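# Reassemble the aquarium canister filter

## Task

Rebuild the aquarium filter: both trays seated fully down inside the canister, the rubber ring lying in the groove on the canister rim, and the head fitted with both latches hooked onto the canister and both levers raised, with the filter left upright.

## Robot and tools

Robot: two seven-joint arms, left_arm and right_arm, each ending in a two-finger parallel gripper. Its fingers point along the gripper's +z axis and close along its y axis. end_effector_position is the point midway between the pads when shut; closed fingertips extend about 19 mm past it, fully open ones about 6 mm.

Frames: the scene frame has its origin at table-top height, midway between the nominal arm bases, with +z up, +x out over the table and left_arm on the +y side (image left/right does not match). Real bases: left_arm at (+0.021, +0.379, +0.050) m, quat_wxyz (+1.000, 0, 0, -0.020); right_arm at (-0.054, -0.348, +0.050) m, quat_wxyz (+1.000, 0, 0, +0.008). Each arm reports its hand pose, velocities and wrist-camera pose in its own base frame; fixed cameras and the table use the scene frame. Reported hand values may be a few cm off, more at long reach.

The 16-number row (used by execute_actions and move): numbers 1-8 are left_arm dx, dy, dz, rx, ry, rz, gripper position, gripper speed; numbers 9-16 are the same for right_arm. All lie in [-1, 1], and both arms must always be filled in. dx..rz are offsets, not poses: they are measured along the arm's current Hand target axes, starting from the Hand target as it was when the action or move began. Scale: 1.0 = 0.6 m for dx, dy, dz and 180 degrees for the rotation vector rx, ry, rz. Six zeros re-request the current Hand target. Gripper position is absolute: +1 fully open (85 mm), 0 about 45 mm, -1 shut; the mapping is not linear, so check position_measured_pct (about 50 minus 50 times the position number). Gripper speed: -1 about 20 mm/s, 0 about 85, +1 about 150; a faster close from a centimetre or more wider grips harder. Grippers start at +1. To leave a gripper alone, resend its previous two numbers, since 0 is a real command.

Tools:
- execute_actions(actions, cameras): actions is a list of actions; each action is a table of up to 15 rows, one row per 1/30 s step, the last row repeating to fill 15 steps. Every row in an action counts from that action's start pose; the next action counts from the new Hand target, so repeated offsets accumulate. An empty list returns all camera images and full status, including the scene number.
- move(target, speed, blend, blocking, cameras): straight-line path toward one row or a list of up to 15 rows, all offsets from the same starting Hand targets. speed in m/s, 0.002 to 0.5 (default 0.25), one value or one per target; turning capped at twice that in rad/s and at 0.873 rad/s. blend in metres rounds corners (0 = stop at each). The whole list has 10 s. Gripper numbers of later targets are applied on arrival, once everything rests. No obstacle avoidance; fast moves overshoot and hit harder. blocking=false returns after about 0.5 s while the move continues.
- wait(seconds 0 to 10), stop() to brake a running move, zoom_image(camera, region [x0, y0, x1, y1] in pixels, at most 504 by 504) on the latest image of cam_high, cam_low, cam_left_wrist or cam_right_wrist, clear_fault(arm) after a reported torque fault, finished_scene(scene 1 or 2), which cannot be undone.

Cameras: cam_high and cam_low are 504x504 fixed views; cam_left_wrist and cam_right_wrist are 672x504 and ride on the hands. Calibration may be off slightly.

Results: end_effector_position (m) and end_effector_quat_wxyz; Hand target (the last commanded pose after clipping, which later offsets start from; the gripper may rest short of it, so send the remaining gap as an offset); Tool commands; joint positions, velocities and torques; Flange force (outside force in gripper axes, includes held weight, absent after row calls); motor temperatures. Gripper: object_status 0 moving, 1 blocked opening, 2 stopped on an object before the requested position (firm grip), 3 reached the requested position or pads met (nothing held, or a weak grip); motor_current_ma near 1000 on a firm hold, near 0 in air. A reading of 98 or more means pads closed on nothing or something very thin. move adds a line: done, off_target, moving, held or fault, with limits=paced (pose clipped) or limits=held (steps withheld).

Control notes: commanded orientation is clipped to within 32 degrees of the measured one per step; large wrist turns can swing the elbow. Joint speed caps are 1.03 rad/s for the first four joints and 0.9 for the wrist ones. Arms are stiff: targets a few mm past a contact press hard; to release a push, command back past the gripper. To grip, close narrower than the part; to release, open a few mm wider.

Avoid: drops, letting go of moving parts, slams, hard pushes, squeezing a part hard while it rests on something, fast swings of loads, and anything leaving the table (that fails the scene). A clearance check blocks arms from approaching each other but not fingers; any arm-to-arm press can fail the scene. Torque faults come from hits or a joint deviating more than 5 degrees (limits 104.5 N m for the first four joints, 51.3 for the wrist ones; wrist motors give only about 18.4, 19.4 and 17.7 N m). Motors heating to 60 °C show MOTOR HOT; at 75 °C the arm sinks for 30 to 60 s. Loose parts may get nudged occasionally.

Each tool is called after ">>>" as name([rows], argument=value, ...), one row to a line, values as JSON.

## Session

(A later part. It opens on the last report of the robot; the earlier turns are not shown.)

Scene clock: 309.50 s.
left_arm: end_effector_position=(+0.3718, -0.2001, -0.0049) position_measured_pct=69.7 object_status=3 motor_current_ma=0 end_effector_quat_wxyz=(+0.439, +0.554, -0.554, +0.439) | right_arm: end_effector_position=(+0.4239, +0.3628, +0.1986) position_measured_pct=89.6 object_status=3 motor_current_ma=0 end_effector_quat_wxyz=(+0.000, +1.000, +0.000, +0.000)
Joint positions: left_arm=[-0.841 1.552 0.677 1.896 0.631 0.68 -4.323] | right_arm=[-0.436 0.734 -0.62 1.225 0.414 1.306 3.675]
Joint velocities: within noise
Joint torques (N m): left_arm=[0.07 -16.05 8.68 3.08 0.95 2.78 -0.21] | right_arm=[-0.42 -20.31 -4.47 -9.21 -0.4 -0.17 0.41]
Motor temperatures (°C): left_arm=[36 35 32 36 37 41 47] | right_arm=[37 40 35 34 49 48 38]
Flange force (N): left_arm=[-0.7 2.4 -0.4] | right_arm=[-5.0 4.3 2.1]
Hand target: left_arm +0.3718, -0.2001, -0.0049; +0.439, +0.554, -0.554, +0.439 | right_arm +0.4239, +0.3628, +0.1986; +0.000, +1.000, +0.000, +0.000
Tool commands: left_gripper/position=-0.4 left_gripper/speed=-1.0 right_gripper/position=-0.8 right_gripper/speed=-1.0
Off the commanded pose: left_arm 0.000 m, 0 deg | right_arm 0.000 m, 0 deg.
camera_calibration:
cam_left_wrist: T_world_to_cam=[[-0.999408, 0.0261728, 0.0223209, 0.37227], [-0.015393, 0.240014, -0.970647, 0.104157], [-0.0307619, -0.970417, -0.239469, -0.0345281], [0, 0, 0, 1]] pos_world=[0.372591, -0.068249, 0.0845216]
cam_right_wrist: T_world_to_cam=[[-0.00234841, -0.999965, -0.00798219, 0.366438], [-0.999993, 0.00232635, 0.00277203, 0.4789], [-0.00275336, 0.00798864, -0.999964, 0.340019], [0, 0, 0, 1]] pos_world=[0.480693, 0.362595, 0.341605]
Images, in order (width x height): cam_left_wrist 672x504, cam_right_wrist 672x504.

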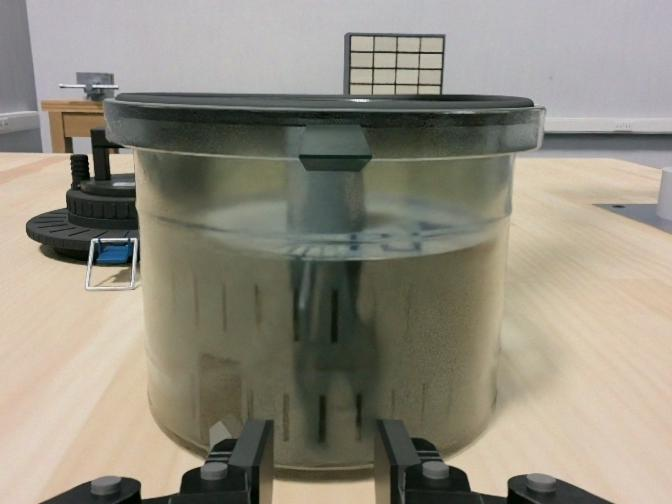

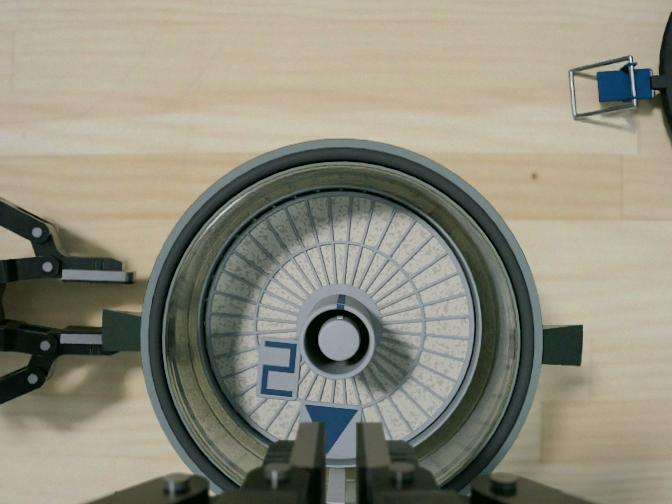

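>>> move([
  [0,0,0,0,0,0,-0.4,-1,0.031,-0.0112,0.0,0,0,0,-0.1,-1],
  [0,0,0,0,0,0,-0.4,-1,0.031,-0.0112,0.1643,0,0,0,-0.1,-1],
], speed=0.12, cameras=["cam_right_wrist","cam_left_wrist","cam_low"])

Scene clock: 315.77 s.
left_arm: end_effector_position=(+0.3718, -0.2001, -0.0049) position_measured_pct=69.7 object_status=3 motor_current_ma=0 end_effector_quat_wxyz=(+0.439, +0.555, -0.554, +0.439) | right_arm: end_effector_position=(+0.4424, +0.3696, +0.1000) position_measured_pct=55.0 object_status=3 motor_current_ma=0 end_effector_quat_wxyz=(+0.000, +1.000, +0.000, +0.000)
Joint positions: left_arm=[-0.841 1.552 0.677 1.896 0.631 0.68 -4.323] | right_arm=[-0.447 0.878 -0.577 1.28 0.484 1.121 3.647]
Joint torques (N m): left_arm=[-0.01 -15.99 8.82 3.14 0.94 2.74 -0.23] | right_arm=[-0.41 -21.64 -4.75 -8.53 -0.36 -0.12 0.43]
Flange force (N): left_arm=[-1.0 2.0 -0.7] | right_arm=[-6.0 4.9 1.3]
Hand target: left_arm +0.3718, -0.2001, -0.0049; +0.439, +0.555, -0.554, +0.439 | right_arm +0.4424, +0.3696, +0.1000; +0.000, +1.000, +0.000, +0.000
Off the commanded pose: left_arm 0.000 m, 0 deg | right_arm 0.000 m, 0 deg.
move: done
camera_calibration:
cam_left_wrist: T_world_to_cam=[[-0.999408, 0.0261728, 0.0223209, 0.372267], [-0.015393, 0.240014, -0.970647, 0.104133], [-0.0307619, -0.970417, -0.239469, -0.0344311], [0, 0, 0, 1]] pos_world=[0.372591, -0.068149, 0.0845216]
cam_right_wrist: T_world_to_cam=[[-0.0023472, -0.999965, -0.0079822, 0.372394], [-0.999993, 0.00232514, 0.00277202, 0.497658], [-0.00275336, 0.00798866, -0.999964, 0.24152], [0, 0, 0, 1]] pos_world=[0.499193, 0.369295, 0.243105]
Images, in order (width x height): cam_low 504x504, cam_left_wrist 672x504, cam_right_wrist 672x504.

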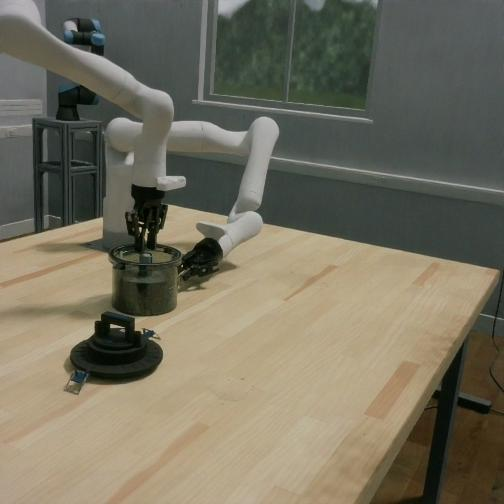

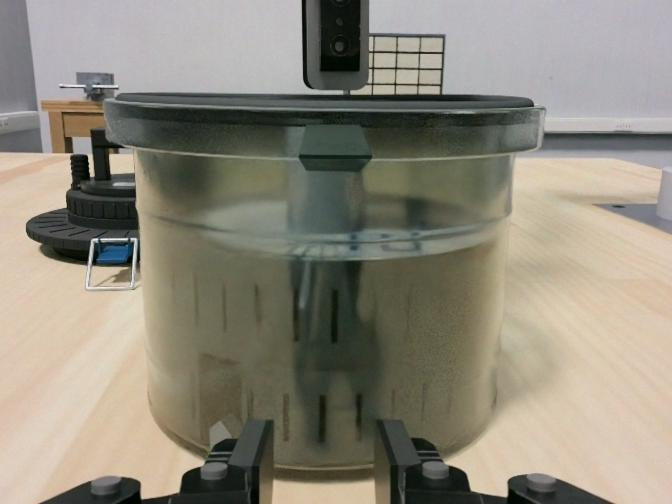

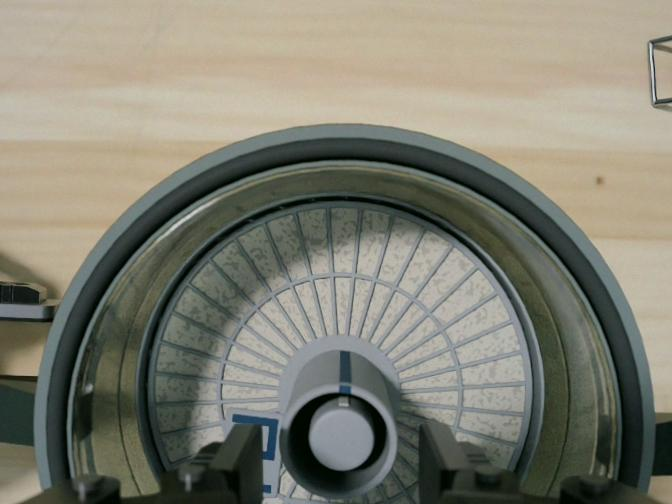

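>>> move([
  [0,0,0,0,0,0,-0.4,-1,0,0,0.0633,0,0,0,-0.1,-1],
  [0,0,0,0,0,0,-0.4,-1,0,0,0.0633,0,0,0,-0.35,-1],
], speed=0.08, cameras=["cam_right_wrist"])

Scene clock: 318.07 s.
left_arm: end_effector_position=(+0.3718, -0.2001, -0.0049) position_measured_pct=69.7 object_status=3 motor_current_ma=0 end_effector_quat_wxyz=(+0.439, +0.555, -0.554, +0.439) | right_arm: end_effector_position=(+0.4424, +0.3696, +0.0620) position_measured_pct=64.5 object_status=0 motor_current_ma=1000 end_effector_quat_wxyz=(+0.000, +1.000, +0.000, +0.000)
Joint positions: left_arm=[-0.841 1.552 0.677 1.896 0.631 0.68 -4.323] | right_arm=[-0.454 0.928 -0.558 1.313 0.512 1.043 3.626]
Joint torques (N m): left_arm=[0.02 -16.14 8.66 3.11 0.86 2.78 -0.2] | right_arm=[-0.12 -17.84 -3.43 -6.68 -0.03 -0.23 0.53]
Flange force (N): left_arm=[-0.9 2.3 -0.1] | right_arm=[-7.2 5.0 -6.8]
Hand target: left_arm +0.3718, -0.2001, -0.0049; +0.439, +0.555, -0.554, +0.439 | right_arm +0.4424, +0.3696, +0.0620; +0.000, +1.000, +0.000, +0.000
Off the commanded pose: left_arm 0.000 m, 0 deg | right_arm 0.000 m, 0 deg.
move: done
camera_calibration:
cam_right_wrist: T_world_to_cam=[[-0.0023472, -0.999965, -0.0079822, 0.372191], [-0.999993, 0.00232514, 0.00277202, 0.497663], [-0.00275336, 0.00798866, -0.999964, 0.203521], [0, 0, 0, 1]] pos_world=[0.499093, 0.369395, 0.205105]
Images, in order (width x height): cam_right_wrist 672x504.

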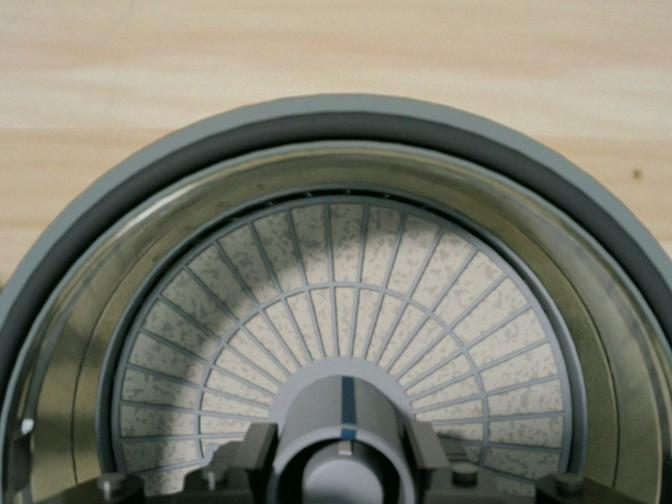

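>>> zoom_image(camera="cam_right_wrist", region=[200, 140, 500, 260])

Scaled by 1.680.

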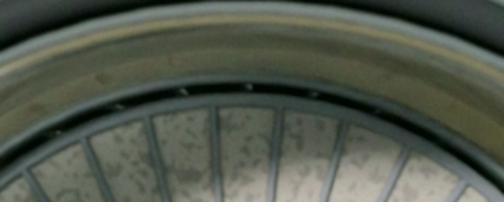

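>>> move(target=[0,0,0,0,0,0,-0.4,-1,0,0,-0.005,0,0,0,-0.35,-1], speed=0.02, cameras=["cam_right_wrist"])

Scene clock: 319.33 s.
left_arm: end_effector_position=(+0.3718, -0.2001, -0.0049) position_measured_pct=69.7 object_status=3 motor_current_ma=0 end_effector_quat_wxyz=(+0.439, +0.555, -0.554, +0.439) | right_arm: end_effector_position=(+0.4424, +0.3696, +0.0650) position_measured_pct=64.5 object_status=2 motor_current_ma=1000 end_effector_quat_wxyz=(+0.000, +1.000, +0.000, +0.000)
Joint positions: left_arm=[-0.841 1.552 0.677 1.896 0.631 0.68 -4.323] | right_arm=[-0.453 0.924 -0.56 1.311 0.51 1.049 3.627]
Joint torques (N m): left_arm=[-0.03 -16.11 8.65 3.12 0.94 2.75 -0.24] | right_arm=[-0.51 -22.56 -5.07 -8.47 -0.43 -0.18 0.43]
Flange force (N): left_arm=[-0.9 2.1 -0.3] | right_arm=[-6.0 5.1 2.1]
Hand target: left_arm +0.3718, -0.2001, -0.0049; +0.439, +0.555, -0.554, +0.439 | right_arm +0.4424, +0.3696, +0.0650; +0.000, +1.000, +0.000, +0.000
Off the commanded pose: left_arm 0.000 m, 0 deg | right_arm 0.000 m, 0 deg.
move: done
camera_calibration:
cam_right_wrist: T_world_to_cam=[[-0.0023472, -0.999965, -0.0079822, 0.372214], [-0.999993, 0.00232514, 0.00277202, 0.497755], [-0.00275336, 0.00798866, -0.999964, 0.206421], [0, 0, 0, 1]] pos_world=[0.499193, 0.369395, 0.208005]
Images, in order (width x height): cam_right_wrist 672x504.

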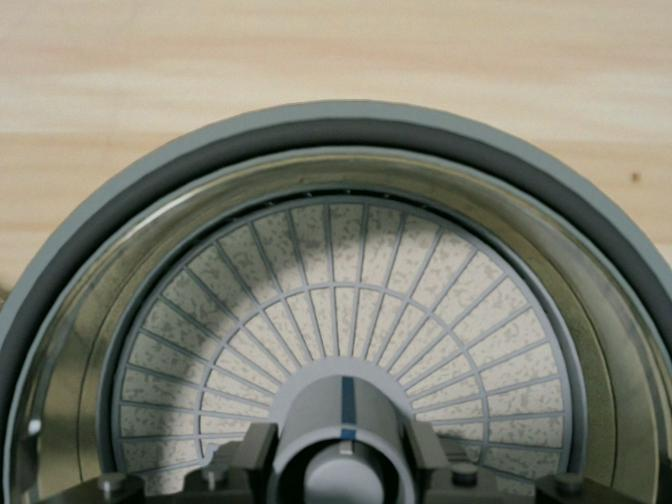

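>>> move(target=[0,0,0,0,0,0,-0.4,-1,0,0,0.0046,0,0,0,-0.35,-1], speed=0.02)

>>> move(target=[0,0,0,0,0,0,-0.4,-1,0,0,0,0,0,-0.0056,-0.35,-1], speed=0.03)

>>> move(target=[0,0,0,0,0,0,-0.4,-1,0,0,0,0,0,-0.0056,-0.35,-1], speed=0.03, cameras=["cam_right_wrist"])

Scene clock: 321.97 s.
left_arm: end_effector_position=(+0.3718, -0.2001, -0.0049) position_measured_pct=69.7 object_status=3 motor_current_ma=0 end_effector_quat_wxyz=(+0.439, +0.555, -0.554, +0.439) | right_arm: end_effector_position=(+0.4424, +0.3696, +0.0623) position_measured_pct=64.5 object_status=2 motor_current_ma=1000 end_effector_quat_wxyz=(+0.000, +1.000, +0.000, +0.000)
Joint positions: left_arm=[-0.841 1.552 0.677 1.896 0.631 0.68 -4.323] | right_arm=[-0.453 0.928 -0.559 1.313 0.512 1.044 3.626]
Joint torques (N m): left_arm=[-0.01 -16.07 8.71 3.11 0.95 2.76 -0.18] | right_arm=[-0.32 -22.06 -4.72 -8.09 -0.39 -0.07 0.37]
Flange force (N): left_arm=[-0.9 2.3 -0.3] | right_arm=[-5.7 4.6 1.1]
Hand target: left_arm +0.3718, -0.2001, -0.0049; +0.439, +0.555, -0.554, +0.439 | right_arm +0.4424, +0.3696, +0.0623; +0.000, +1.000, +0.000, +0.000
Off the commanded pose: left_arm 0.000 m, 0 deg | right_arm 0.000 m, 0 deg.
move: done

Scene clock: 322.70 s.
left_arm: end_effector_position=(+0.3718, -0.2001, -0.0049) position_measured_pct=69.7 object_status=3 motor_current_ma=0 end_effector_quat_wxyz=(+0.439, +0.555, -0.554, +0.439) | right_arm: end_effector_position=(+0.4424, +0.3696, +0.0622) position_measured_pct=64.5 object_status=2 motor_current_ma=1000 end_effector_quat_wxyz=(+0.000, +1.000, +0.009, +0.000)
Joint positions: left_arm=[-0.841 1.552 0.677 1.896 0.631 0.68 -4.323] | right_arm=[-0.452 0.929 -0.562 1.313 0.515 1.045 3.641]
Joint torques (N m): left_arm=[-0.02 -16.22 8.8 3.04 0.92 2.75 -0.15] | right_arm=[-0.6 -21.45 -4.81 -7.97 -0.38 -0.22 0.45]
Flange force (N): left_arm=[-1.2 2.6 -0.2] | right_arm=[-6.1 5.1 -0.1]
Hand target: left_arm +0.3718, -0.2001, -0.0049; +0.439, +0.555, -0.554, +0.439 | right_arm +0.4424, +0.3696, +0.0623; +0.000, +1.000, +0.009, +0.000
Off the commanded pose: left_arm 0.000 m, 0 deg | right_arm 0.000 m, 0 deg.
move: done

Scene clock: 323.43 s.
left_arm: end_effector_position=(+0.3718, -0.2001, -0.0049) position_measured_pct=69.7 object_status=3 motor_current_ma=0 end_effector_quat_wxyz=(+0.439, +0.555, -0.554, +0.439) | right_arm: end_effector_position=(+0.4424, +0.3696, +0.0623) position_measured_pct=64.5 object_status=2 motor_current_ma=1000 end_effector_quat_wxyz=(+0.000, +1.000, +0.018, +0.000)
Joint positions: left_arm=[-0.841 1.552 0.677 1.896 0.631 0.68 -4.323] | right_arm=[-0.45 0.93 -0.566 1.312 0.519 1.046 3.656]
Joint torques (N m): left_arm=[0.01 -16.23 8.73 3.17 0.93 2.77 -0.24] | right_arm=[-0.54 -21.33 -4.66 -7.86 -0.3 -0.26 0.28]
Flange force (N): left_arm=[-1.3 2.1 -0.2] | right_arm=[-5.6 4.9 -0.6]
Hand target: left_arm +0.3718, -0.2001, -0.0049; +0.439, +0.555, -0.554, +0.439 | right_arm +0.4424, +0.3696, +0.0623; +0.000, +1.000, +0.018, +0.000
Off the commanded pose: left_arm 0.000 m, 0 deg | right_arm 0.000 m, 0 deg.
move: done
camera_calibration:
cam_right_wrist: T_world_to_cam=[[0.032754, -0.999432, -0.00797704, 0.356392], [-0.999459, -0.0327769, 0.00275602, 0.510507], [-0.00301592, 0.00788245, -0.999964, 0.203876], [0, 0, 0, 1]] pos_world=[0.499172, 0.371315, 0.205305]
Images, in order (width x height): cam_right_wrist 672x504.

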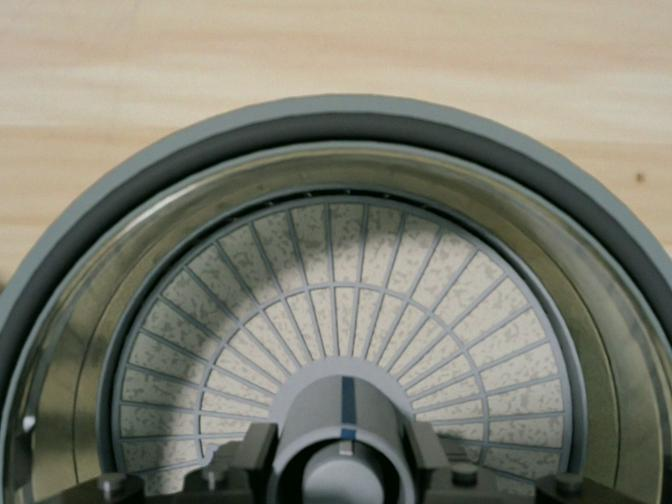

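>>> zoom_image(camera="cam_right_wrist", region=[260, 400, 430, 504])

Scaled by 2.965.

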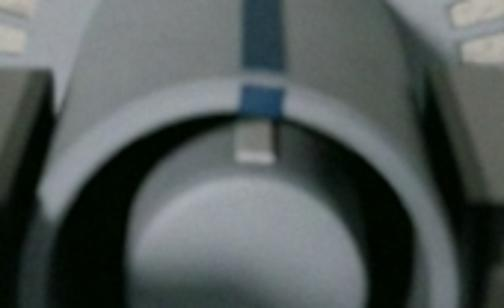

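>>> wait(seconds=0, cameras=["cam_left_wrist"])

>>> zoom_image(camera="cam_left_wrist", region=[130, 90, 520, 480])

Scene clock: 324.73 s.
left_arm: end_effector_position=(+0.3718, -0.2001, -0.0049) position_measured_pct=69.7 object_status=3 motor_current_ma=0 end_effector_quat_wxyz=(+0.439, +0.555, -0.554, +0.439) | right_arm: end_effector_position=(+0.4424, +0.3696, +0.0623) position_measured_pct=64.5 object_status=2 motor_current_ma=1000 end_effector_quat_wxyz=(+0.000, +1.000, +0.018, +0.000)
Joint positions: left_arm=[-0.841 1.552 0.677 1.896 0.631 0.68 -4.323] | right_arm=[-0.45 0.93 -0.566 1.312 0.519 1.046 3.656]
Joint torques (N m): left_arm=[0.06 -16.06 8.78 3.06 0.91 2.78 -0.23] | right_arm=[-0.47 -21.33 -4.77 -7.86 -0.41 -0.24 0.44]
Flange force (N): left_arm=[-0.8 2.5 -0.4] | right_arm=[-6.0 4.6 -0.3]
Hand target: left_arm +0.3718, -0.2001, -0.0049; +0.439, +0.555, -0.554, +0.439 | right_arm +0.4424, +0.3696, +0.0623; +0.000, +1.000, +0.018, +0.000
Tool commands: left_gripper/position=-0.4 left_gripper/speed=-1.0 right_gripper/position=-0.35 right_gripper/speed=-1.0
Off the commanded pose: left_arm 0.000 m, 0 deg | right_arm 0.000 m, 0 deg.
camera_calibration:
cam_left_wrist: T_world_to_cam=[[-0.999408, 0.0261728, 0.0223209, 0.372267], [-0.015393, 0.240014, -0.970647, 0.104133], [-0.0307619, -0.970417, -0.239469, -0.0344311], [0, 0, 0, 1]] pos_world=[0.372591, -0.068149, 0.0845216]
Images, in order (width x height): cam_left_wrist 672x504.

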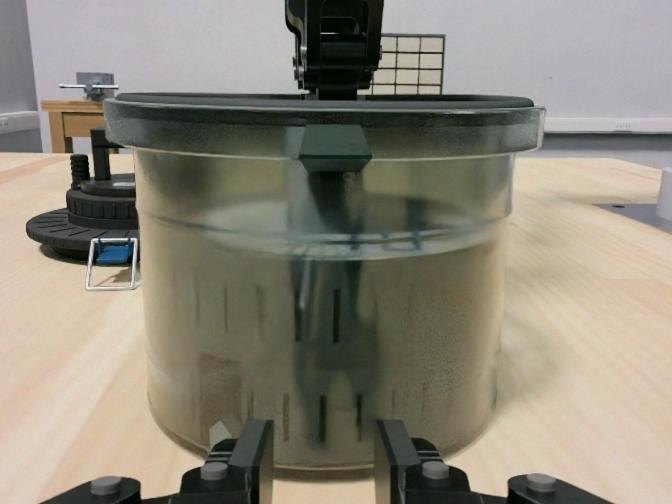

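Scaled by 1.292.

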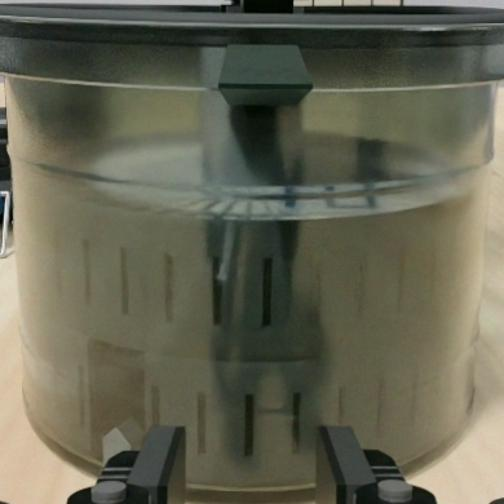

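>>> move(target=[0,0,0,0,0,0,-0.4,-1,0,0,0,0,0,-0.0056,-0.35,-1], speed=0.03)

>>> move(target=[0,0,0,0,0,0,-0.4,-1,0,0,0,0,0,-0.0056,-0.35,-1], speed=0.03)

>>> move(target=[0,0,0,0,0,0,-0.4,-1,0,0,0,0,0,-0.0056,-0.35,-1], speed=0.03, cameras=["cam_right_wrist","cam_left_wrist"])

>>> zoom_image(camera="cam_right_wrist", region=[260, 400, 430, 504])

>>> zoom_image(camera="cam_left_wrist", region=[130, 90, 520, 480])

Scene clock: 326.43 s.
left_arm: end_effector_position=(+0.3718, -0.2001, -0.0049) position_measured_pct=69.7 object_status=3 motor_current_ma=0 end_effector_quat_wxyz=(+0.439, +0.555, -0.554, +0.439) | right_arm: end_effector_position=(+0.4424, +0.3696, +0.0623) position_measured_pct=64.5 object_status=2 motor_current_ma=1000 end_effector_quat_wxyz=(+0.000, +1.000, +0.027, +0.000)
Joint positions: left_arm=[-0.841 1.552 0.677 1.896 0.631 0.68 -4.323] | right_arm=[-0.448 0.93 -0.57 1.312 0.522 1.047 3.672]
Joint torques (N m): left_arm=[-0.08 -16.07 8.7 3.15 0.97 2.73 -0.2] | right_arm=[-0.41 -21.37 -4.82 -7.89 -0.43 -0.24 0.69]
Flange force (N): left_arm=[-1.0 1.9 -0.4] | right_arm=[-6.7 4.3 0.0]
Hand target: left_arm +0.3718, -0.2001, -0.0049; +0.439, +0.555, -0.554, +0.439 | right_arm +0.4424, +0.3696, +0.0623; +0.000, +1.000, +0.027, +0.000
Off the commanded pose: left_arm 0.000 m, 0 deg | right_arm 0.000 m, 0 deg.
move: done

Scene clock: 327.17 s.
left_arm: end_effector_position=(+0.3718, -0.2001, -0.0049) position_measured_pct=69.7 object_status=3 motor_current_ma=0 end_effector_quat_wxyz=(+0.439, +0.555, -0.554, +0.439) | right_arm: end_effector_position=(+0.4424, +0.3696, +0.0623) position_measured_pct=64.5 object_status=2 motor_current_ma=1000 end_effector_quat_wxyz=(+0.000, +0.999, +0.036, +0.000)
Joint positions: left_arm=[-0.841 1.552 0.677 1.896 0.631 0.68 -4.323] | right_arm=[-0.446 0.931 -0.574 1.312 0.526 1.049 3.687]
Joint torques (N m): left_arm=[-0.05 -16.13 8.79 3.12 0.94 2.71 -0.2] | right_arm=[-0.64 -21.41 -4.95 -7.86 -0.48 -0.22 0.46]
Flange force (N): left_arm=[-1.2 2.1 -0.5] | right_arm=[-6.1 4.7 -0.1]
Hand target: left_arm +0.3718, -0.2001, -0.0049; +0.439, +0.555, -0.554, +0.439 | right_arm +0.4424, +0.3696, +0.0623; +0.000, +0.999, +0.036, +0.000
Off the commanded pose: left_arm 0.000 m, 0 deg | right_arm 0.000 m, 0 deg.
move: done

Scene clock: 327.90 s.
left_arm: end_effector_position=(+0.3718, -0.2001, -0.0049) position_measured_pct=69.7 object_status=3 motor_current_ma=0 end_effector_quat_wxyz=(+0.439, +0.555, -0.554, +0.439) | right_arm: end_effector_position=(+0.4424, +0.3696, +0.0623) position_measured_pct=64.5 object_status=2 motor_current_ma=1000 end_effector_quat_wxyz=(+0.000, +0.999, +0.044, +0.000)
Joint positions: left_arm=[-0.841 1.552 0.677 1.896 0.631 0.68 -4.323] | right_arm=[-0.444 0.932 -0.578 1.312 0.53 1.05 3.702]
Joint torques (N m): left_arm=[0.02 -16.13 8.7 3.13 0.86 2.71 -0.16] | right_arm=[-0.69 -21.46 -5.2 -7.89 -0.5 -0.24 0.3]
Flange force (N): left_arm=[-1.0 2.2 -0.3] | right_arm=[-5.8 4.8 0.0]
Hand target: left_arm +0.3718, -0.2001, -0.0049; +0.439, +0.555, -0.554, +0.439 | right_arm +0.4424, +0.3696, +0.0623; +0.000, +0.999, +0.044, +0.000
Off the commanded pose: left_arm 0.000 m, 0 deg | right_arm 0.000 m, 0 deg.
move: done
camera_calibration:
cam_left_wrist: T_world_to_cam=[[-0.999408, 0.0261728, 0.0223209, 0.372267], [-0.015393, 0.240014, -0.970647, 0.104133], [-0.0307619, -0.970417, -0.239469, -0.0344311], [0, 0, 0, 1]] pos_world=[0.372591, -0.068149, 0.0845216]
cam_right_wrist: T_world_to_cam=[[0.0854611, -0.996309, -0.0080484, 0.331975], [-0.996336, -0.0854857, 0.00275757, 0.528546], [-0.00343541, 0.00778324, -0.999964, 0.204098], [0, 0, 0, 1]] pos_world=[0.498939, 0.374345, 0.205305]
Images, in order (width x height): cam_left_wrist 672x504, cam_right_wrist 672x504.

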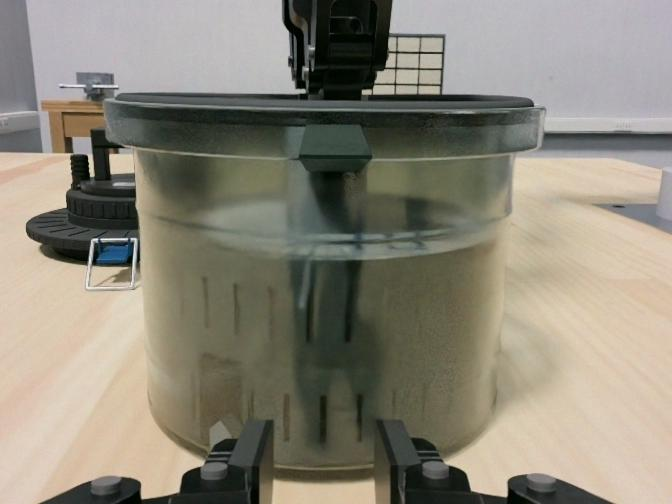

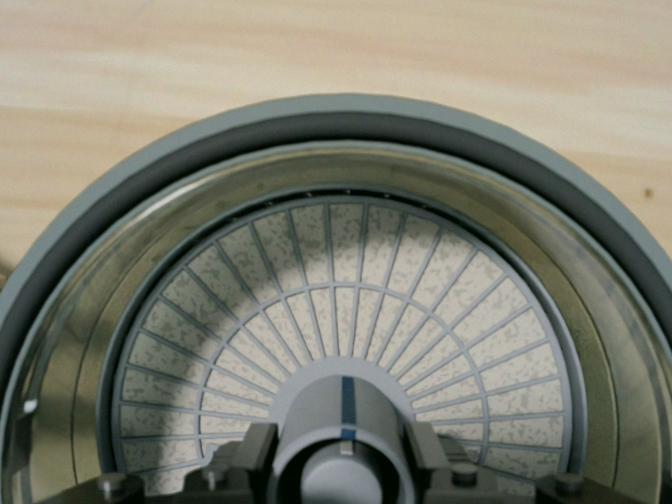

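Scaled by 2.965.

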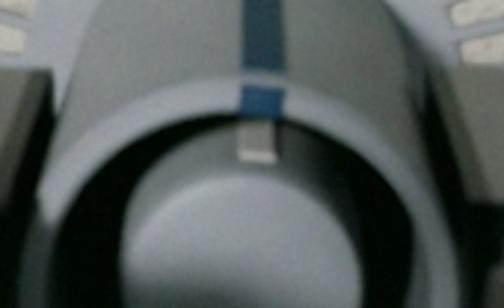

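Scaled by 1.292.

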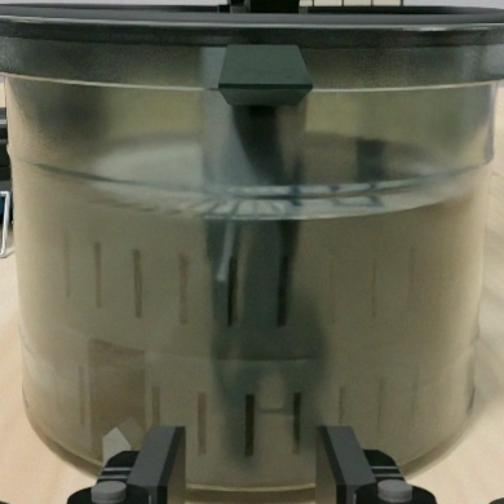

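>>> move(target=[0,0,0,0,0,0,-0.4,-1,0,0,0,0,0,-0.0056,-0.35,-1], speed=0.03)

>>> move(target=[0,0,0,0,0,0,-0.4,-1,0,0,0,0,0,-0.0056,-0.35,-1], speed=0.03)

>>> move(target=[0,0,0,0,0,0,-0.4,-1,0,0,0,0,0,-0.0056,-0.35,-1], speed=0.03)

>>> move(target=[0,0,0,0,0,0,-0.4,-1,0,0,0,0,0,-0.0056,-0.35,-1], speed=0.03, cameras=["cam_right_wrist","cam_left_wrist"])

>>> zoom_image(camera="cam_right_wrist", region=[260, 400, 430, 504])

>>> zoom_image(camera="cam_left_wrist", region=[130, 90, 520, 480])

Scene clock: 329.90 s.
left_arm: end_effector_position=(+0.3718, -0.2001, -0.0049) position_measured_pct=69.7 object_status=3 motor_current_ma=0 end_effector_quat_wxyz=(+0.439, +0.555, -0.554, +0.439) | right_arm: end_effector_position=(+0.4424, +0.3696, +0.0623) position_measured_pct=64.5 object_status=2 motor_current_ma=1000 end_effector_quat_wxyz=(+0.000, +0.999, +0.053, +0.000)
Joint positions: left_arm=[-0.841 1.552 0.677 1.896 0.631 0.68 -4.323] | right_arm=[-0.442 0.933 -0.582 1.312 0.533 1.051 3.718]
Joint torques (N m): left_arm=[-0.03 -16.06 8.69 3.02 0.9 2.71 -0.2] | right_arm=[-0.72 -21.56 -5.14 -7.9 -0.52 -0.25 0.31]
Flange force (N): left_arm=[-0.7 2.3 -0.4] | right_arm=[-5.9 4.7 0.2]
Hand target: left_arm +0.3718, -0.2001, -0.0049; +0.439, +0.555, -0.554, +0.439 | right_arm +0.4424, +0.3696, +0.0623; +0.000, +0.999, +0.053, +0.000
Off the commanded pose: left_arm 0.000 m, 0 deg | right_arm 0.000 m, 0 deg.
move: done

Scene clock: 330.63 s.
left_arm: end_effector_position=(+0.3718, -0.2001, -0.0049) position_measured_pct=69.7 object_status=3 motor_current_ma=0 end_effector_quat_wxyz=(+0.439, +0.555, -0.554, +0.439) | right_arm: end_effector_position=(+0.4424, +0.3696, +0.0623) position_measured_pct=64.5 object_status=2 motor_current_ma=1000 end_effector_quat_wxyz=(+0.000, +0.998, +0.062, +0.000)
Joint positions: left_arm=[-0.841 1.552 0.677 1.896 0.631 0.68 -4.323] | right_arm=[-0.44 0.934 -0.586 1.312 0.537 1.053 3.733]
Joint torques (N m): left_arm=[-0.06 -16.07 8.76 3.14 0.88 2.73 -0.19] | right_arm=[-0.7 -21.54 -5.13 -7.96 -0.51 -0.26 0.24]
Flange force (N): left_arm=[-1.0 2.0 -0.4] | right_arm=[-6.1 4.8 0.1]
Hand target: left_arm +0.3718, -0.2001, -0.0049; +0.439, +0.555, -0.554, +0.439 | right_arm +0.4424, +0.3696, +0.0623; +0.000, +0.998, +0.062, +0.000
Off the commanded pose: left_arm 0.000 m, 0 deg | right_arm 0.000 m, 0 deg.
move: done

Scene clock: 331.37 s.
left_arm: end_effector_position=(+0.3718, -0.2001, -0.0049) position_measured_pct=69.7 object_status=3 motor_current_ma=0 end_effector_quat_wxyz=(+0.439, +0.555, -0.554, +0.439) | right_arm: end_effector_position=(+0.4424, +0.3696, +0.0623) position_measured_pct=64.5 object_status=2 motor_current_ma=1000 end_effector_quat_wxyz=(+0.000, +0.997, +0.071, +0.000)
Joint positions: left_arm=[-0.841 1.552 0.677 1.896 0.631 0.68 -4.323] | right_arm=[-0.439 0.935 -0.59 1.312 0.54 1.054 3.748]
Joint torques (N m): left_arm=[-0.1 -16.08 8.71 3.09 0.88 2.74 -0.17] | right_arm=[-0.7 -21.53 -5.22 -7.99 -0.52 -0.36 0.58]
Flange force (N): left_arm=[-0.8 2.2 -0.2] | right_arm=[-6.8 4.4 0.2]
Hand target: left_arm +0.3718, -0.2001, -0.0049; +0.439, +0.555, -0.554, +0.439 | right_arm +0.4424, +0.3696, +0.0623; +0.000, +0.997, +0.071, +0.000
Off the commanded pose: left_arm 0.000 m, 0 deg | right_arm 0.000 m, 0 deg.
move: done

Scene clock: 332.10 s.
left_arm: end_effector_position=(+0.3718, -0.2001, -0.0049) position_measured_pct=69.7 object_status=3 motor_current_ma=0 end_effector_quat_wxyz=(+0.439, +0.555, -0.554, +0.439) | right_arm: end_effector_position=(+0.4424, +0.3696, +0.0623) position_measured_pct=64.5 object_status=2 motor_current_ma=1000 end_effector_quat_wxyz=(+0.000, +0.997, +0.080, +0.000)
Joint positions: left_arm=[-0.841 1.552 0.677 1.896 0.631 0.68 -4.323] | right_arm=[-0.437 0.936 -0.594 1.312 0.544 1.055 3.764]
Joint torques (N m): left_arm=[0.03 -16.19 8.68 3.05 0.91 2.73 -0.2] | right_arm=[-0.76 -21.57 -5.41 -8.07 -0.52 -0.44 0.29]
Flange force (N): left_arm=[-1.0 2.5 -0.2] | right_arm=[-6.4 4.7 0.1]
Hand target: left_arm +0.3718, -0.2001, -0.0049; +0.439, +0.555, -0.554, +0.439 | right_arm +0.4424, +0.3696, +0.0623; +0.000, +0.997, +0.080, +0.000
Off the commanded pose: left_arm 0.000 m, 0 deg | right_arm 0.000 m, 0 deg.
move: done
camera_calibration:
cam_left_wrist: T_world_to_cam=[[-0.999408, 0.0261728, 0.0223209, 0.372267], [-0.015393, 0.240014, -0.970647, 0.104133], [-0.0307619, -0.970417, -0.239469, -0.0344311], [0, 0, 0, 1]] pos_world=[0.372591, -0.068149, 0.0845216]
cam_right_wrist: T_world_to_cam=[[0.155258, -0.987841, -0.00801813, 0.297933], [-0.987866, -0.155284, 0.00273289, 0.550624], [-0.00394475, 0.00749653, -0.999964, 0.204428], [0, 0, 0, 1]] pos_world=[0.498492, 0.378281, 0.205305]
Images, in order (width x height): cam_left_wrist 672x504, cam_right_wrist 672x504.

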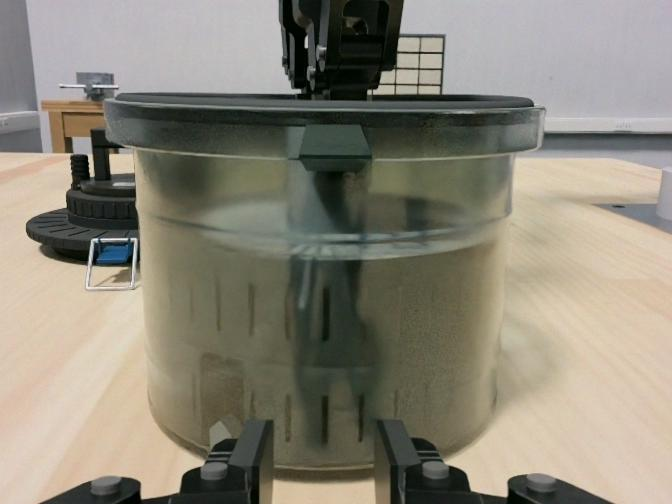

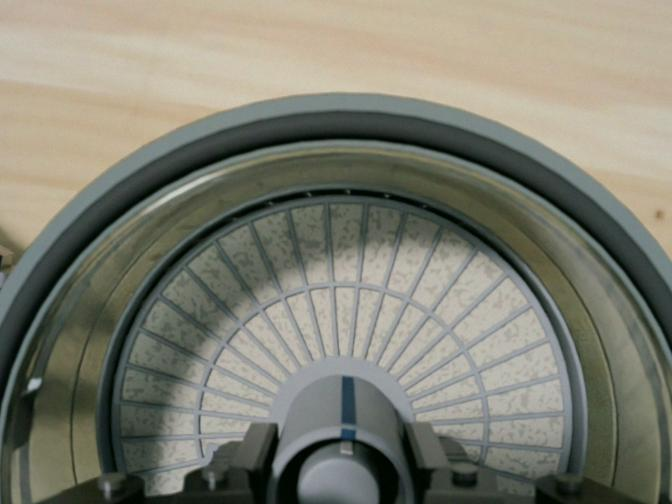

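Scaled by 2.965.

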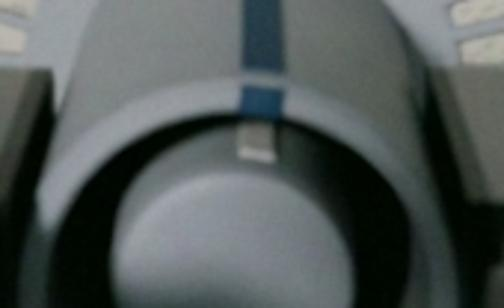

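Scaled by 1.292.

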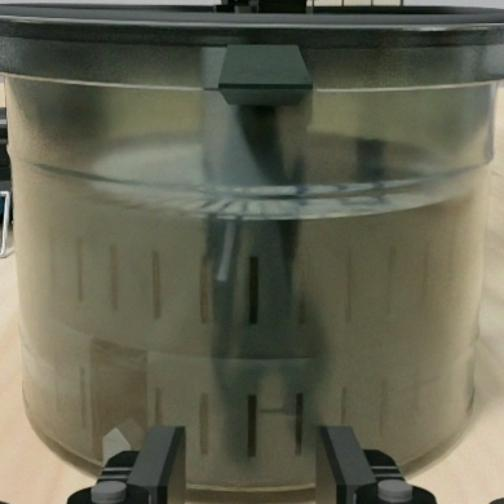

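>>> zoom_image(camera="cam_left_wrist", region=[135, 270, 325, 470])

>>> zoom_image(camera="cam_left_wrist", region=[325, 270, 515, 470])

Scaled by 2.520.

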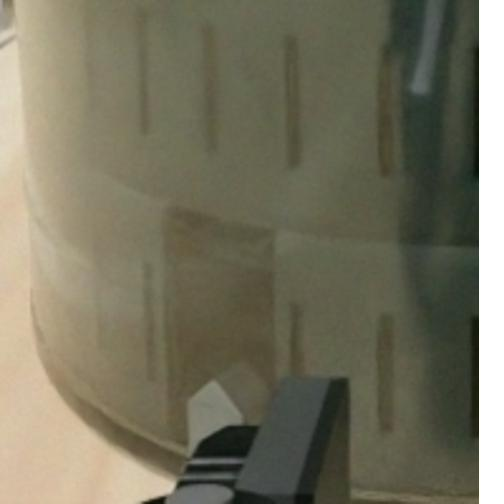

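Scaled by 2.520.

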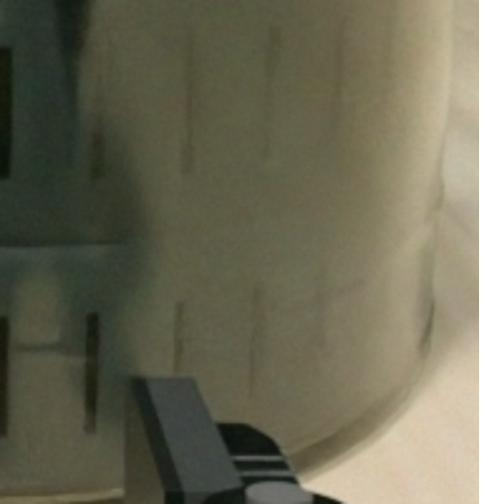

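>>> move([
  [0,0,0,0,0,0,-0.4,-1,0,0,-0.02,0,0,0,-0.35,-1],
  [0,0,0,0,0,0,-0.4,-1,0,0,-0.175,0,0,0,-0.35,-1],
], speed=[0.03,0.1], cameras=["cam_right_wrist","cam_left_wrist"])

>>> zoom_image(camera="cam_left_wrist", region=[130, 0, 530, 200])

Scene clock: 341.37 s.
left_arm: end_effector_position=(+0.3718, -0.2001, -0.0049) position_measured_pct=69.7 object_status=3 motor_current_ma=0 end_effector_quat_wxyz=(+0.439, +0.555, -0.554, +0.439) | right_arm: end_effector_position=(+0.4425, +0.3696, +0.1672) position_measured_pct=64.5 object_status=2 motor_current_ma=1000 end_effector_quat_wxyz=(+0.000, +0.997, +0.080, +0.000)
Joint positions: left_arm=[-0.841 1.552 0.677 1.896 0.631 0.68 -4.323] | right_arm=[-0.428 0.812 -0.641 1.193 0.469 1.28 3.825]
Joint torques (N m): left_arm=[0.01 -16.1 8.72 3.09 0.9 2.74 -0.18] | right_arm=[-0.37 -22.04 -4.91 -9.66 -0.37 -0.18 0.43]
Flange force (N): left_arm=[-0.9 2.3 -0.3] | right_arm=[-7.4 4.3 3.7]
Hand target: left_arm +0.3718, -0.2001, -0.0049; +0.439, +0.555, -0.554, +0.439 | right_arm +0.4425, +0.3696, +0.1673; +0.000, +0.997, +0.080, +0.000
Off the commanded pose: left_arm 0.000 m, 0 deg | right_arm 0.000 m, 0 deg.
move: done
camera_calibration:
cam_left_wrist: T_world_to_cam=[[-0.999408, 0.0261728, 0.0223209, 0.372267], [-0.015393, 0.240014, -0.970647, 0.104133], [-0.0307619, -0.970417, -0.239469, -0.0344311], [0, 0, 0, 1]] pos_world=[0.372591, -0.068149, 0.0845216]
cam_right_wrist: T_world_to_cam=[[0.155354, -0.987825, -0.00811827, 0.298737], [-0.987851, -0.155381, 0.00271616, 0.55047], [-0.00394451, 0.00759767, -0.999963, 0.309386], [0, 0, 0, 1]] pos_world=[0.498592, 0.378281, 0.310305]
Images, in order (width x height): cam_left_wrist 672x504, cam_right_wrist 672x504.

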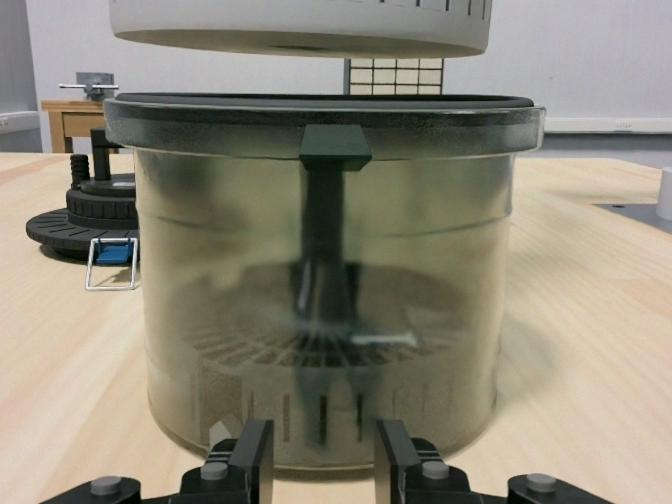

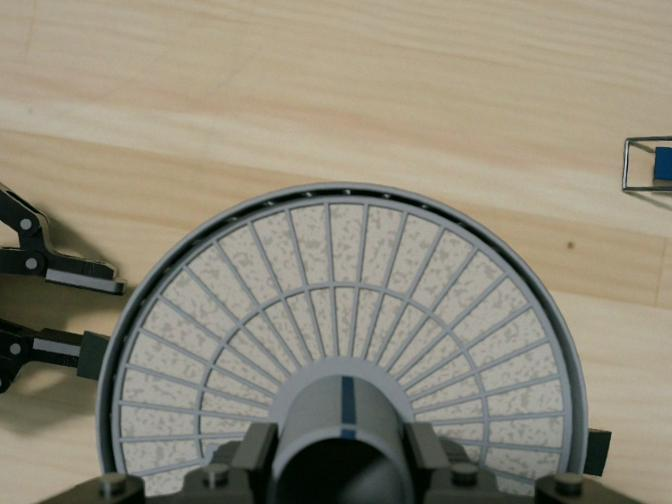

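Scaled by 1.260.

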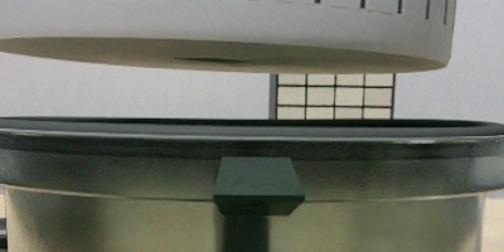

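>>> zoom_image(camera="cam_left_wrist", region=[130, 150, 530, 470])

>>> move(target=[0,0,0,0,0,0,-0.4,-1,-0.117,0.0,-0.15,0,0,0,-0.35,-1], speed=0.2, cameras=["cam_right_wrist","cam_left_wrist"])

Scaled by 1.260.

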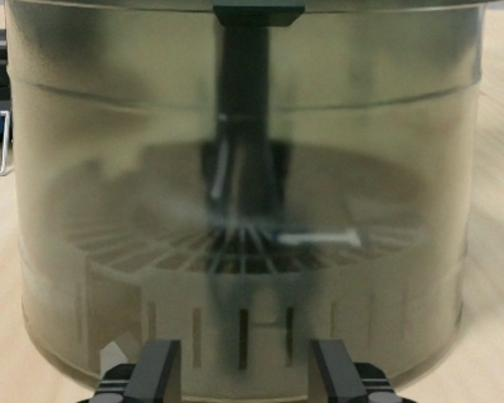

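Scene clock: 342.97 s.
left_arm: end_effector_position=(+0.3718, -0.2001, -0.0049) position_measured_pct=69.7 object_status=3 motor_current_ma=0 end_effector_quat_wxyz=(+0.439, +0.555, -0.554, +0.439) | right_arm: end_effector_position=(+0.3733, +0.3584, +0.2572) position_measured_pct=64.5 object_status=2 motor_current_ma=1000 end_effector_quat_wxyz=(+0.000, +0.997, +0.080, +0.000)
Joint positions: left_arm=[-0.841 1.552 0.677 1.896 0.631 0.68 -4.323] | right_arm=[-0.426 0.608 -0.7 1.278 0.382 1.389 3.769]
Joint torques (N m): left_arm=[0.01 -16.09 8.75 3.05 0.94 2.76 -0.23] | right_arm=[-0.27 -18.66 -4.43 -9.77 -0.23 -0.14 0.38]
Flange force (N): left_arm=[-0.8 2.4 -0.4] | right_arm=[-4.7 3.1 3.7]
Hand target: left_arm +0.3718, -0.2001, -0.0049; +0.439, +0.555, -0.554, +0.439 | right_arm +0.3732, +0.3584, +0.2573; +0.000, +0.997, +0.080, +0.000
Off the commanded pose: left_arm 0.000 m, 0 deg | right_arm 0.000 m, 0 deg.
move: done
camera_calibration:
cam_left_wrist: T_world_to_cam=[[-0.999408, 0.0261728, 0.0223209, 0.372267], [-0.015393, 0.240014, -0.970647, 0.104133], [-0.0307619, -0.970417, -0.239469, -0.0344311], [0, 0, 0, 1]] pos_world=[0.372591, -0.068149, 0.0845216]
cam_right_wrist: T_world_to_cam=[[0.155469, -0.987808, -0.00802109, 0.299059], [-0.987833, -0.155495, 0.00273031, 0.480154], [-0.00394426, 0.00749902, -0.999964, 0.399231], [0, 0, 0, 1]] pos_world=[0.429392, 0.367081, 0.400305]
Images, in order (width x height): cam_left_wrist 672x504, cam_right_wrist 672x504.

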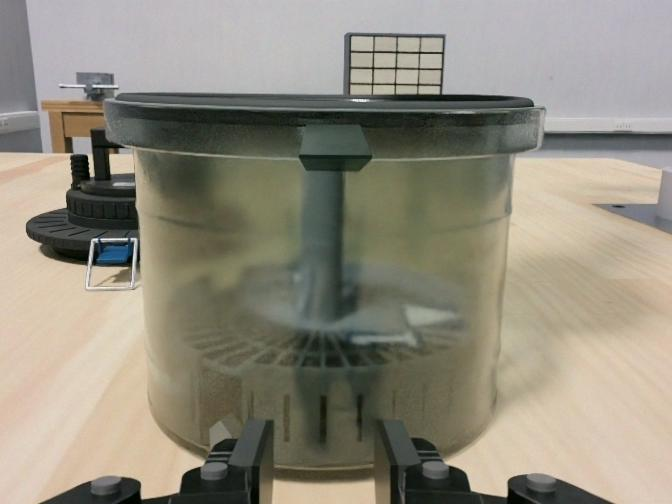

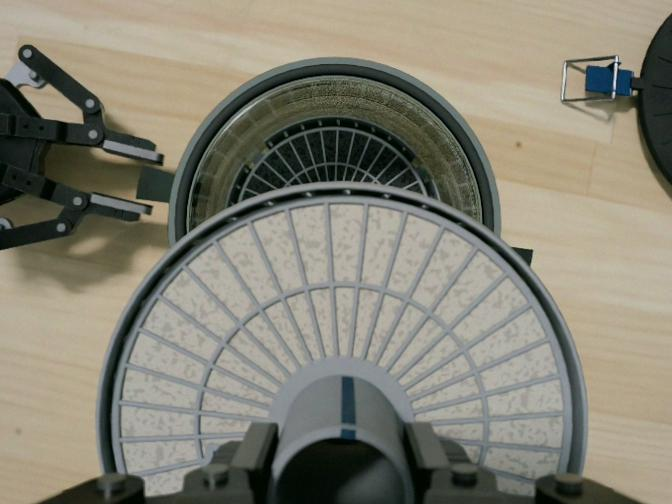

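>>> move(target=[0.0,0,0,0,0,0,-0.4,-1,0.117,0.0,-0.14,0,0,0,-0.35,-1], speed=0.2, cameras=[])

>>> move(target=[0.18,0,-0.113,0,0.21,0,-0.4,-1,0,0,0,0,0,0,-0.35,-1], speed=0.25, cameras=["cam_left_wrist"])

Scene clock: 347.40 s.
left_arm: end_effector_position=(+0.3718, -0.2001, -0.0049) position_measured_pct=69.7 object_status=3 motor_current_ma=0 end_effector_quat_wxyz=(+0.439, +0.555, -0.554, +0.439) | right_arm: end_effector_position=(+0.4426, +0.3695, +0.3413) position_measured_pct=64.5 object_status=2 motor_current_ma=1000 end_effector_quat_wxyz=(+0.000, +0.997, +0.080, +0.000)
Joint positions: left_arm=[-0.841 1.552 0.677 1.896 0.631 0.68 -4.323] | right_arm=[-0.507 0.73 -0.657 0.746 0.427 1.761 3.929]
Joint torques (N m): left_arm=[0.06 -16.13 8.79 3.11 0.94 2.72 -0.19] | right_arm=[-0.57 -21.75 -3.77 -9.41 -0.46 -0.19 0.43]
Flange force (N): left_arm=[-1.1 2.3 -0.5] | right_arm=[-6.7 4.3 5.2]
Hand target: left_arm +0.3718, -0.2001, -0.0049; +0.439, +0.555, -0.554, +0.439 | right_arm +0.4426, +0.3695, +0.3413; +0.000, +0.997, +0.080, +0.000
Off the commanded pose: left_arm 0.000 m, 0 deg | right_arm 0.000 m, 0 deg.
move: done
No camera images: "cameras" was empty.

Scene clock: 349.27 s.
left_arm: end_effector_position=(+0.3727, -0.1577, +0.1166) position_measured_pct=69.7 object_status=3 motor_current_ma=0 end_effector_quat_wxyz=(+0.593, +0.383, -0.386, +0.594) | right_arm: end_effector_position=(+0.4426, +0.3695, +0.3413) position_measured_pct=64.5 object_status=2 motor_current_ma=1000 end_effector_quat_wxyz=(+0.000, +0.997, +0.080, +0.000)
Joint positions: left_arm=[-0.968 1.8 0.762 1.719 0.592 1.254 -4.295] | right_arm=[-0.507 0.73 -0.657 0.746 0.427 1.761 3.929]
Joint torques (N m): left_arm=[11.02 59.04 -31.02 -28.18 -2.9 2.65 -0.23] | right_arm=[-0.39 -21.83 -3.77 -9.69 -0.44 -0.22 0.4]
Flange force (N): left_arm=[235.4 51.7 91.9] | right_arm=[-7.8 4.6 6.1]
Hand target: left_arm +0.3718, -0.1589, +0.1158; +0.595, +0.382, -0.382, +0.595 | right_arm +0.4426, +0.3695, +0.3413; +0.000, +0.997, +0.080, +0.000
Off the commanded pose: left_arm 0.002 m, 0 deg | right_arm 0.000 m, 0 deg.
TORQUE WARNING: the torque sensor of joint 2 (shoulder) of the left arm reached its warning level (56.7 N m). A warning alone does not stop the arm.
move: done
camera_calibration:
cam_left_wrist: T_world_to_cam=[[-0.999412, 0.0341467, -0.00318873, 0.373567], [-0.0106998, -0.398795, -0.916978, 0.103117], [-0.0325834, -0.916404, 0.398926, -0.0294351], [0, 0, 0, 1]] pos_world=[0.373491, 0.00139187, 0.107489]
Images, in order (width x height): cam_left_wrist 672x504.

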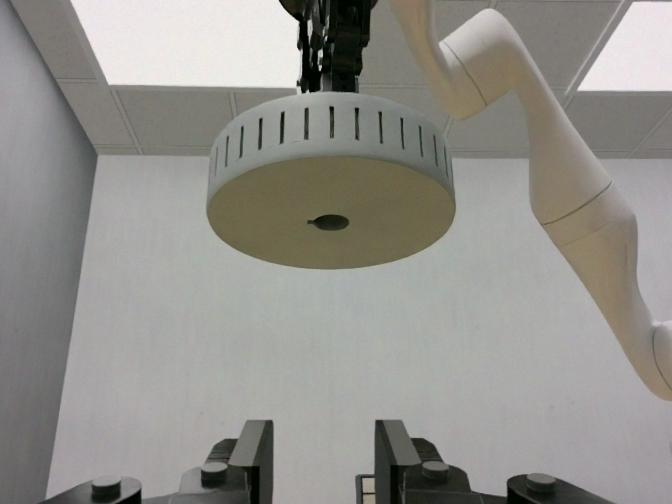

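>>> move(target=[0.09,0,0.06,0,-0.03,0,-0.4,-1,0,0,0,0,0,0,-0.35,-1], speed=0.15)

>>> zoom_image(camera="cam_left_wrist", region=[190, 80, 470, 280])

Scene clock: 350.77 s.
left_arm: end_effector_position=(+0.3719, -0.1692, +0.1798) position_measured_pct=69.7 object_status=3 motor_current_ma=0 end_effector_quat_wxyz=(+0.576, +0.410, -0.410, +0.576) | right_arm: end_effector_position=(+0.4426, +0.3695, +0.3413) position_measured_pct=64.5 object_status=2 motor_current_ma=1000 end_effector_quat_wxyz=(+0.000, +0.997, +0.080, +0.000)
Joint positions: left_arm=[-0.983 1.621 0.83 1.898 0.682 1.116 -4.268] | right_arm=[-0.507 0.73 -0.657 0.746 0.427 1.761 3.929]
Joint torques (N m): left_arm=[-0.05 -15.37 9.27 3.1 1.32 2.55 -0.21] | right_arm=[-0.38 -21.8 -3.73 -9.67 -0.41 -0.21 0.39]
Flange force (N): left_arm=[-0.5 3.4 -0.2] | right_arm=[-7.7 4.6 6.0]
Hand target: left_arm +0.3719, -0.1692, +0.1799; +0.576, +0.410, -0.410, +0.576 | right_arm +0.4426, +0.3695, +0.3413; +0.000, +0.997, +0.080, +0.000
Off the commanded pose: left_arm 0.000 m, 0 deg | right_arm 0.000 m, 0 deg.
TORQUE WARNING: the torque sensor of joint 2 (shoulder) of the left arm reached its warning level (56.7 N m). A warning alone does not stop the arm.
move: done

Scaled by 1.800.
This view is cut from an older image: the scene may have changed since it was taken.

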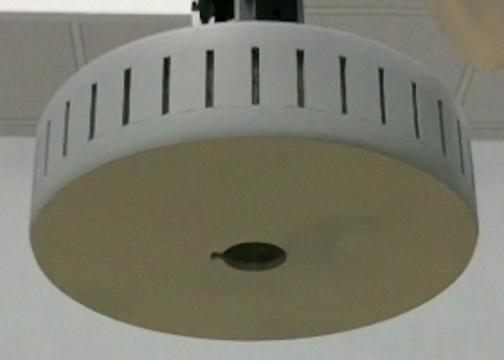

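>>> move(target=[0.06,0,-0.06,0,-0.389,0,-0.4,-1,0,0,0,0,0,0,-0.35,-1], speed=0.3, cameras=["cam_left_wrist"])

Scene clock: 355.47 s.
left_arm: end_effector_position=(+0.3719, -0.1234, +0.2021) position_measured_pct=69.7 object_status=3 motor_current_ma=0 end_effector_quat_wxyz=(+0.237, +0.666, -0.666, +0.237) | right_arm: end_effector_position=(+0.4426, +0.3695, +0.3413) position_measured_pct=64.5 object_status=2 motor_current_ma=1000 end_effector_quat_wxyz=(+0.000, +0.997, +0.080, +0.000)
Joint positions: left_arm=[-0.773 0.482 0.711 2.008 0.481 0.897 -3.58] | right_arm=[-0.507 0.73 -0.657 0.746 0.427 1.761 3.929]
Joint torques (N m): left_arm=[-0.06 -12.23 4.37 -6.53 1.37 0.77 -0.12] | right_arm=[-0.39 -21.81 -3.75 -9.69 -0.42 -0.19 0.41]
Flange force (N): left_arm=[-1.6 0.2 1.9] | right_arm=[-7.9 4.7 6.1]
Hand target: left_arm +0.3719, -0.1234, +0.2021; +0.237, +0.666, -0.666, +0.237 | right_arm +0.4426, +0.3695, +0.3413; +0.000, +0.997, +0.080, +0.000
Off the commanded pose: left_arm 0.000 m, 0 deg | right_arm 0.000 m, 0 deg.
move: done
camera_calibration:
cam_left_wrist: T_world_to_cam=[[-0.999407, 0.00724574, 0.033672, 0.361004], [-0.0152932, 0.782614, -0.62232, 0.28316], [-0.0308613, -0.622465, -0.782039, 0.242081], [0, 0, 0, 1]] pos_world=[0.372591, -0.0735341, 0.353377]
Images, in order (width x height): cam_left_wrist 672x504.

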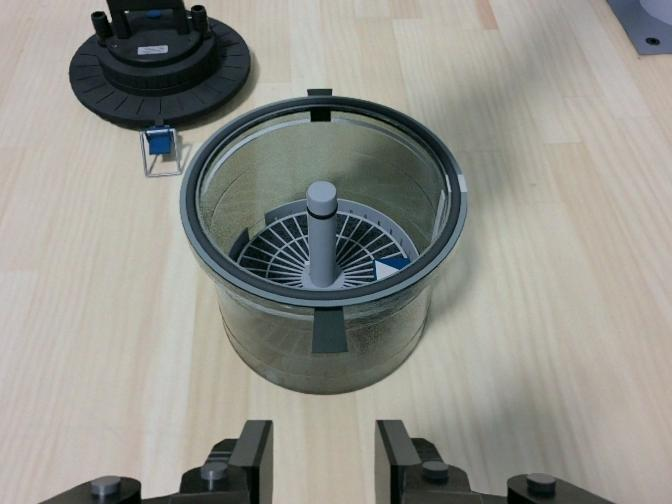

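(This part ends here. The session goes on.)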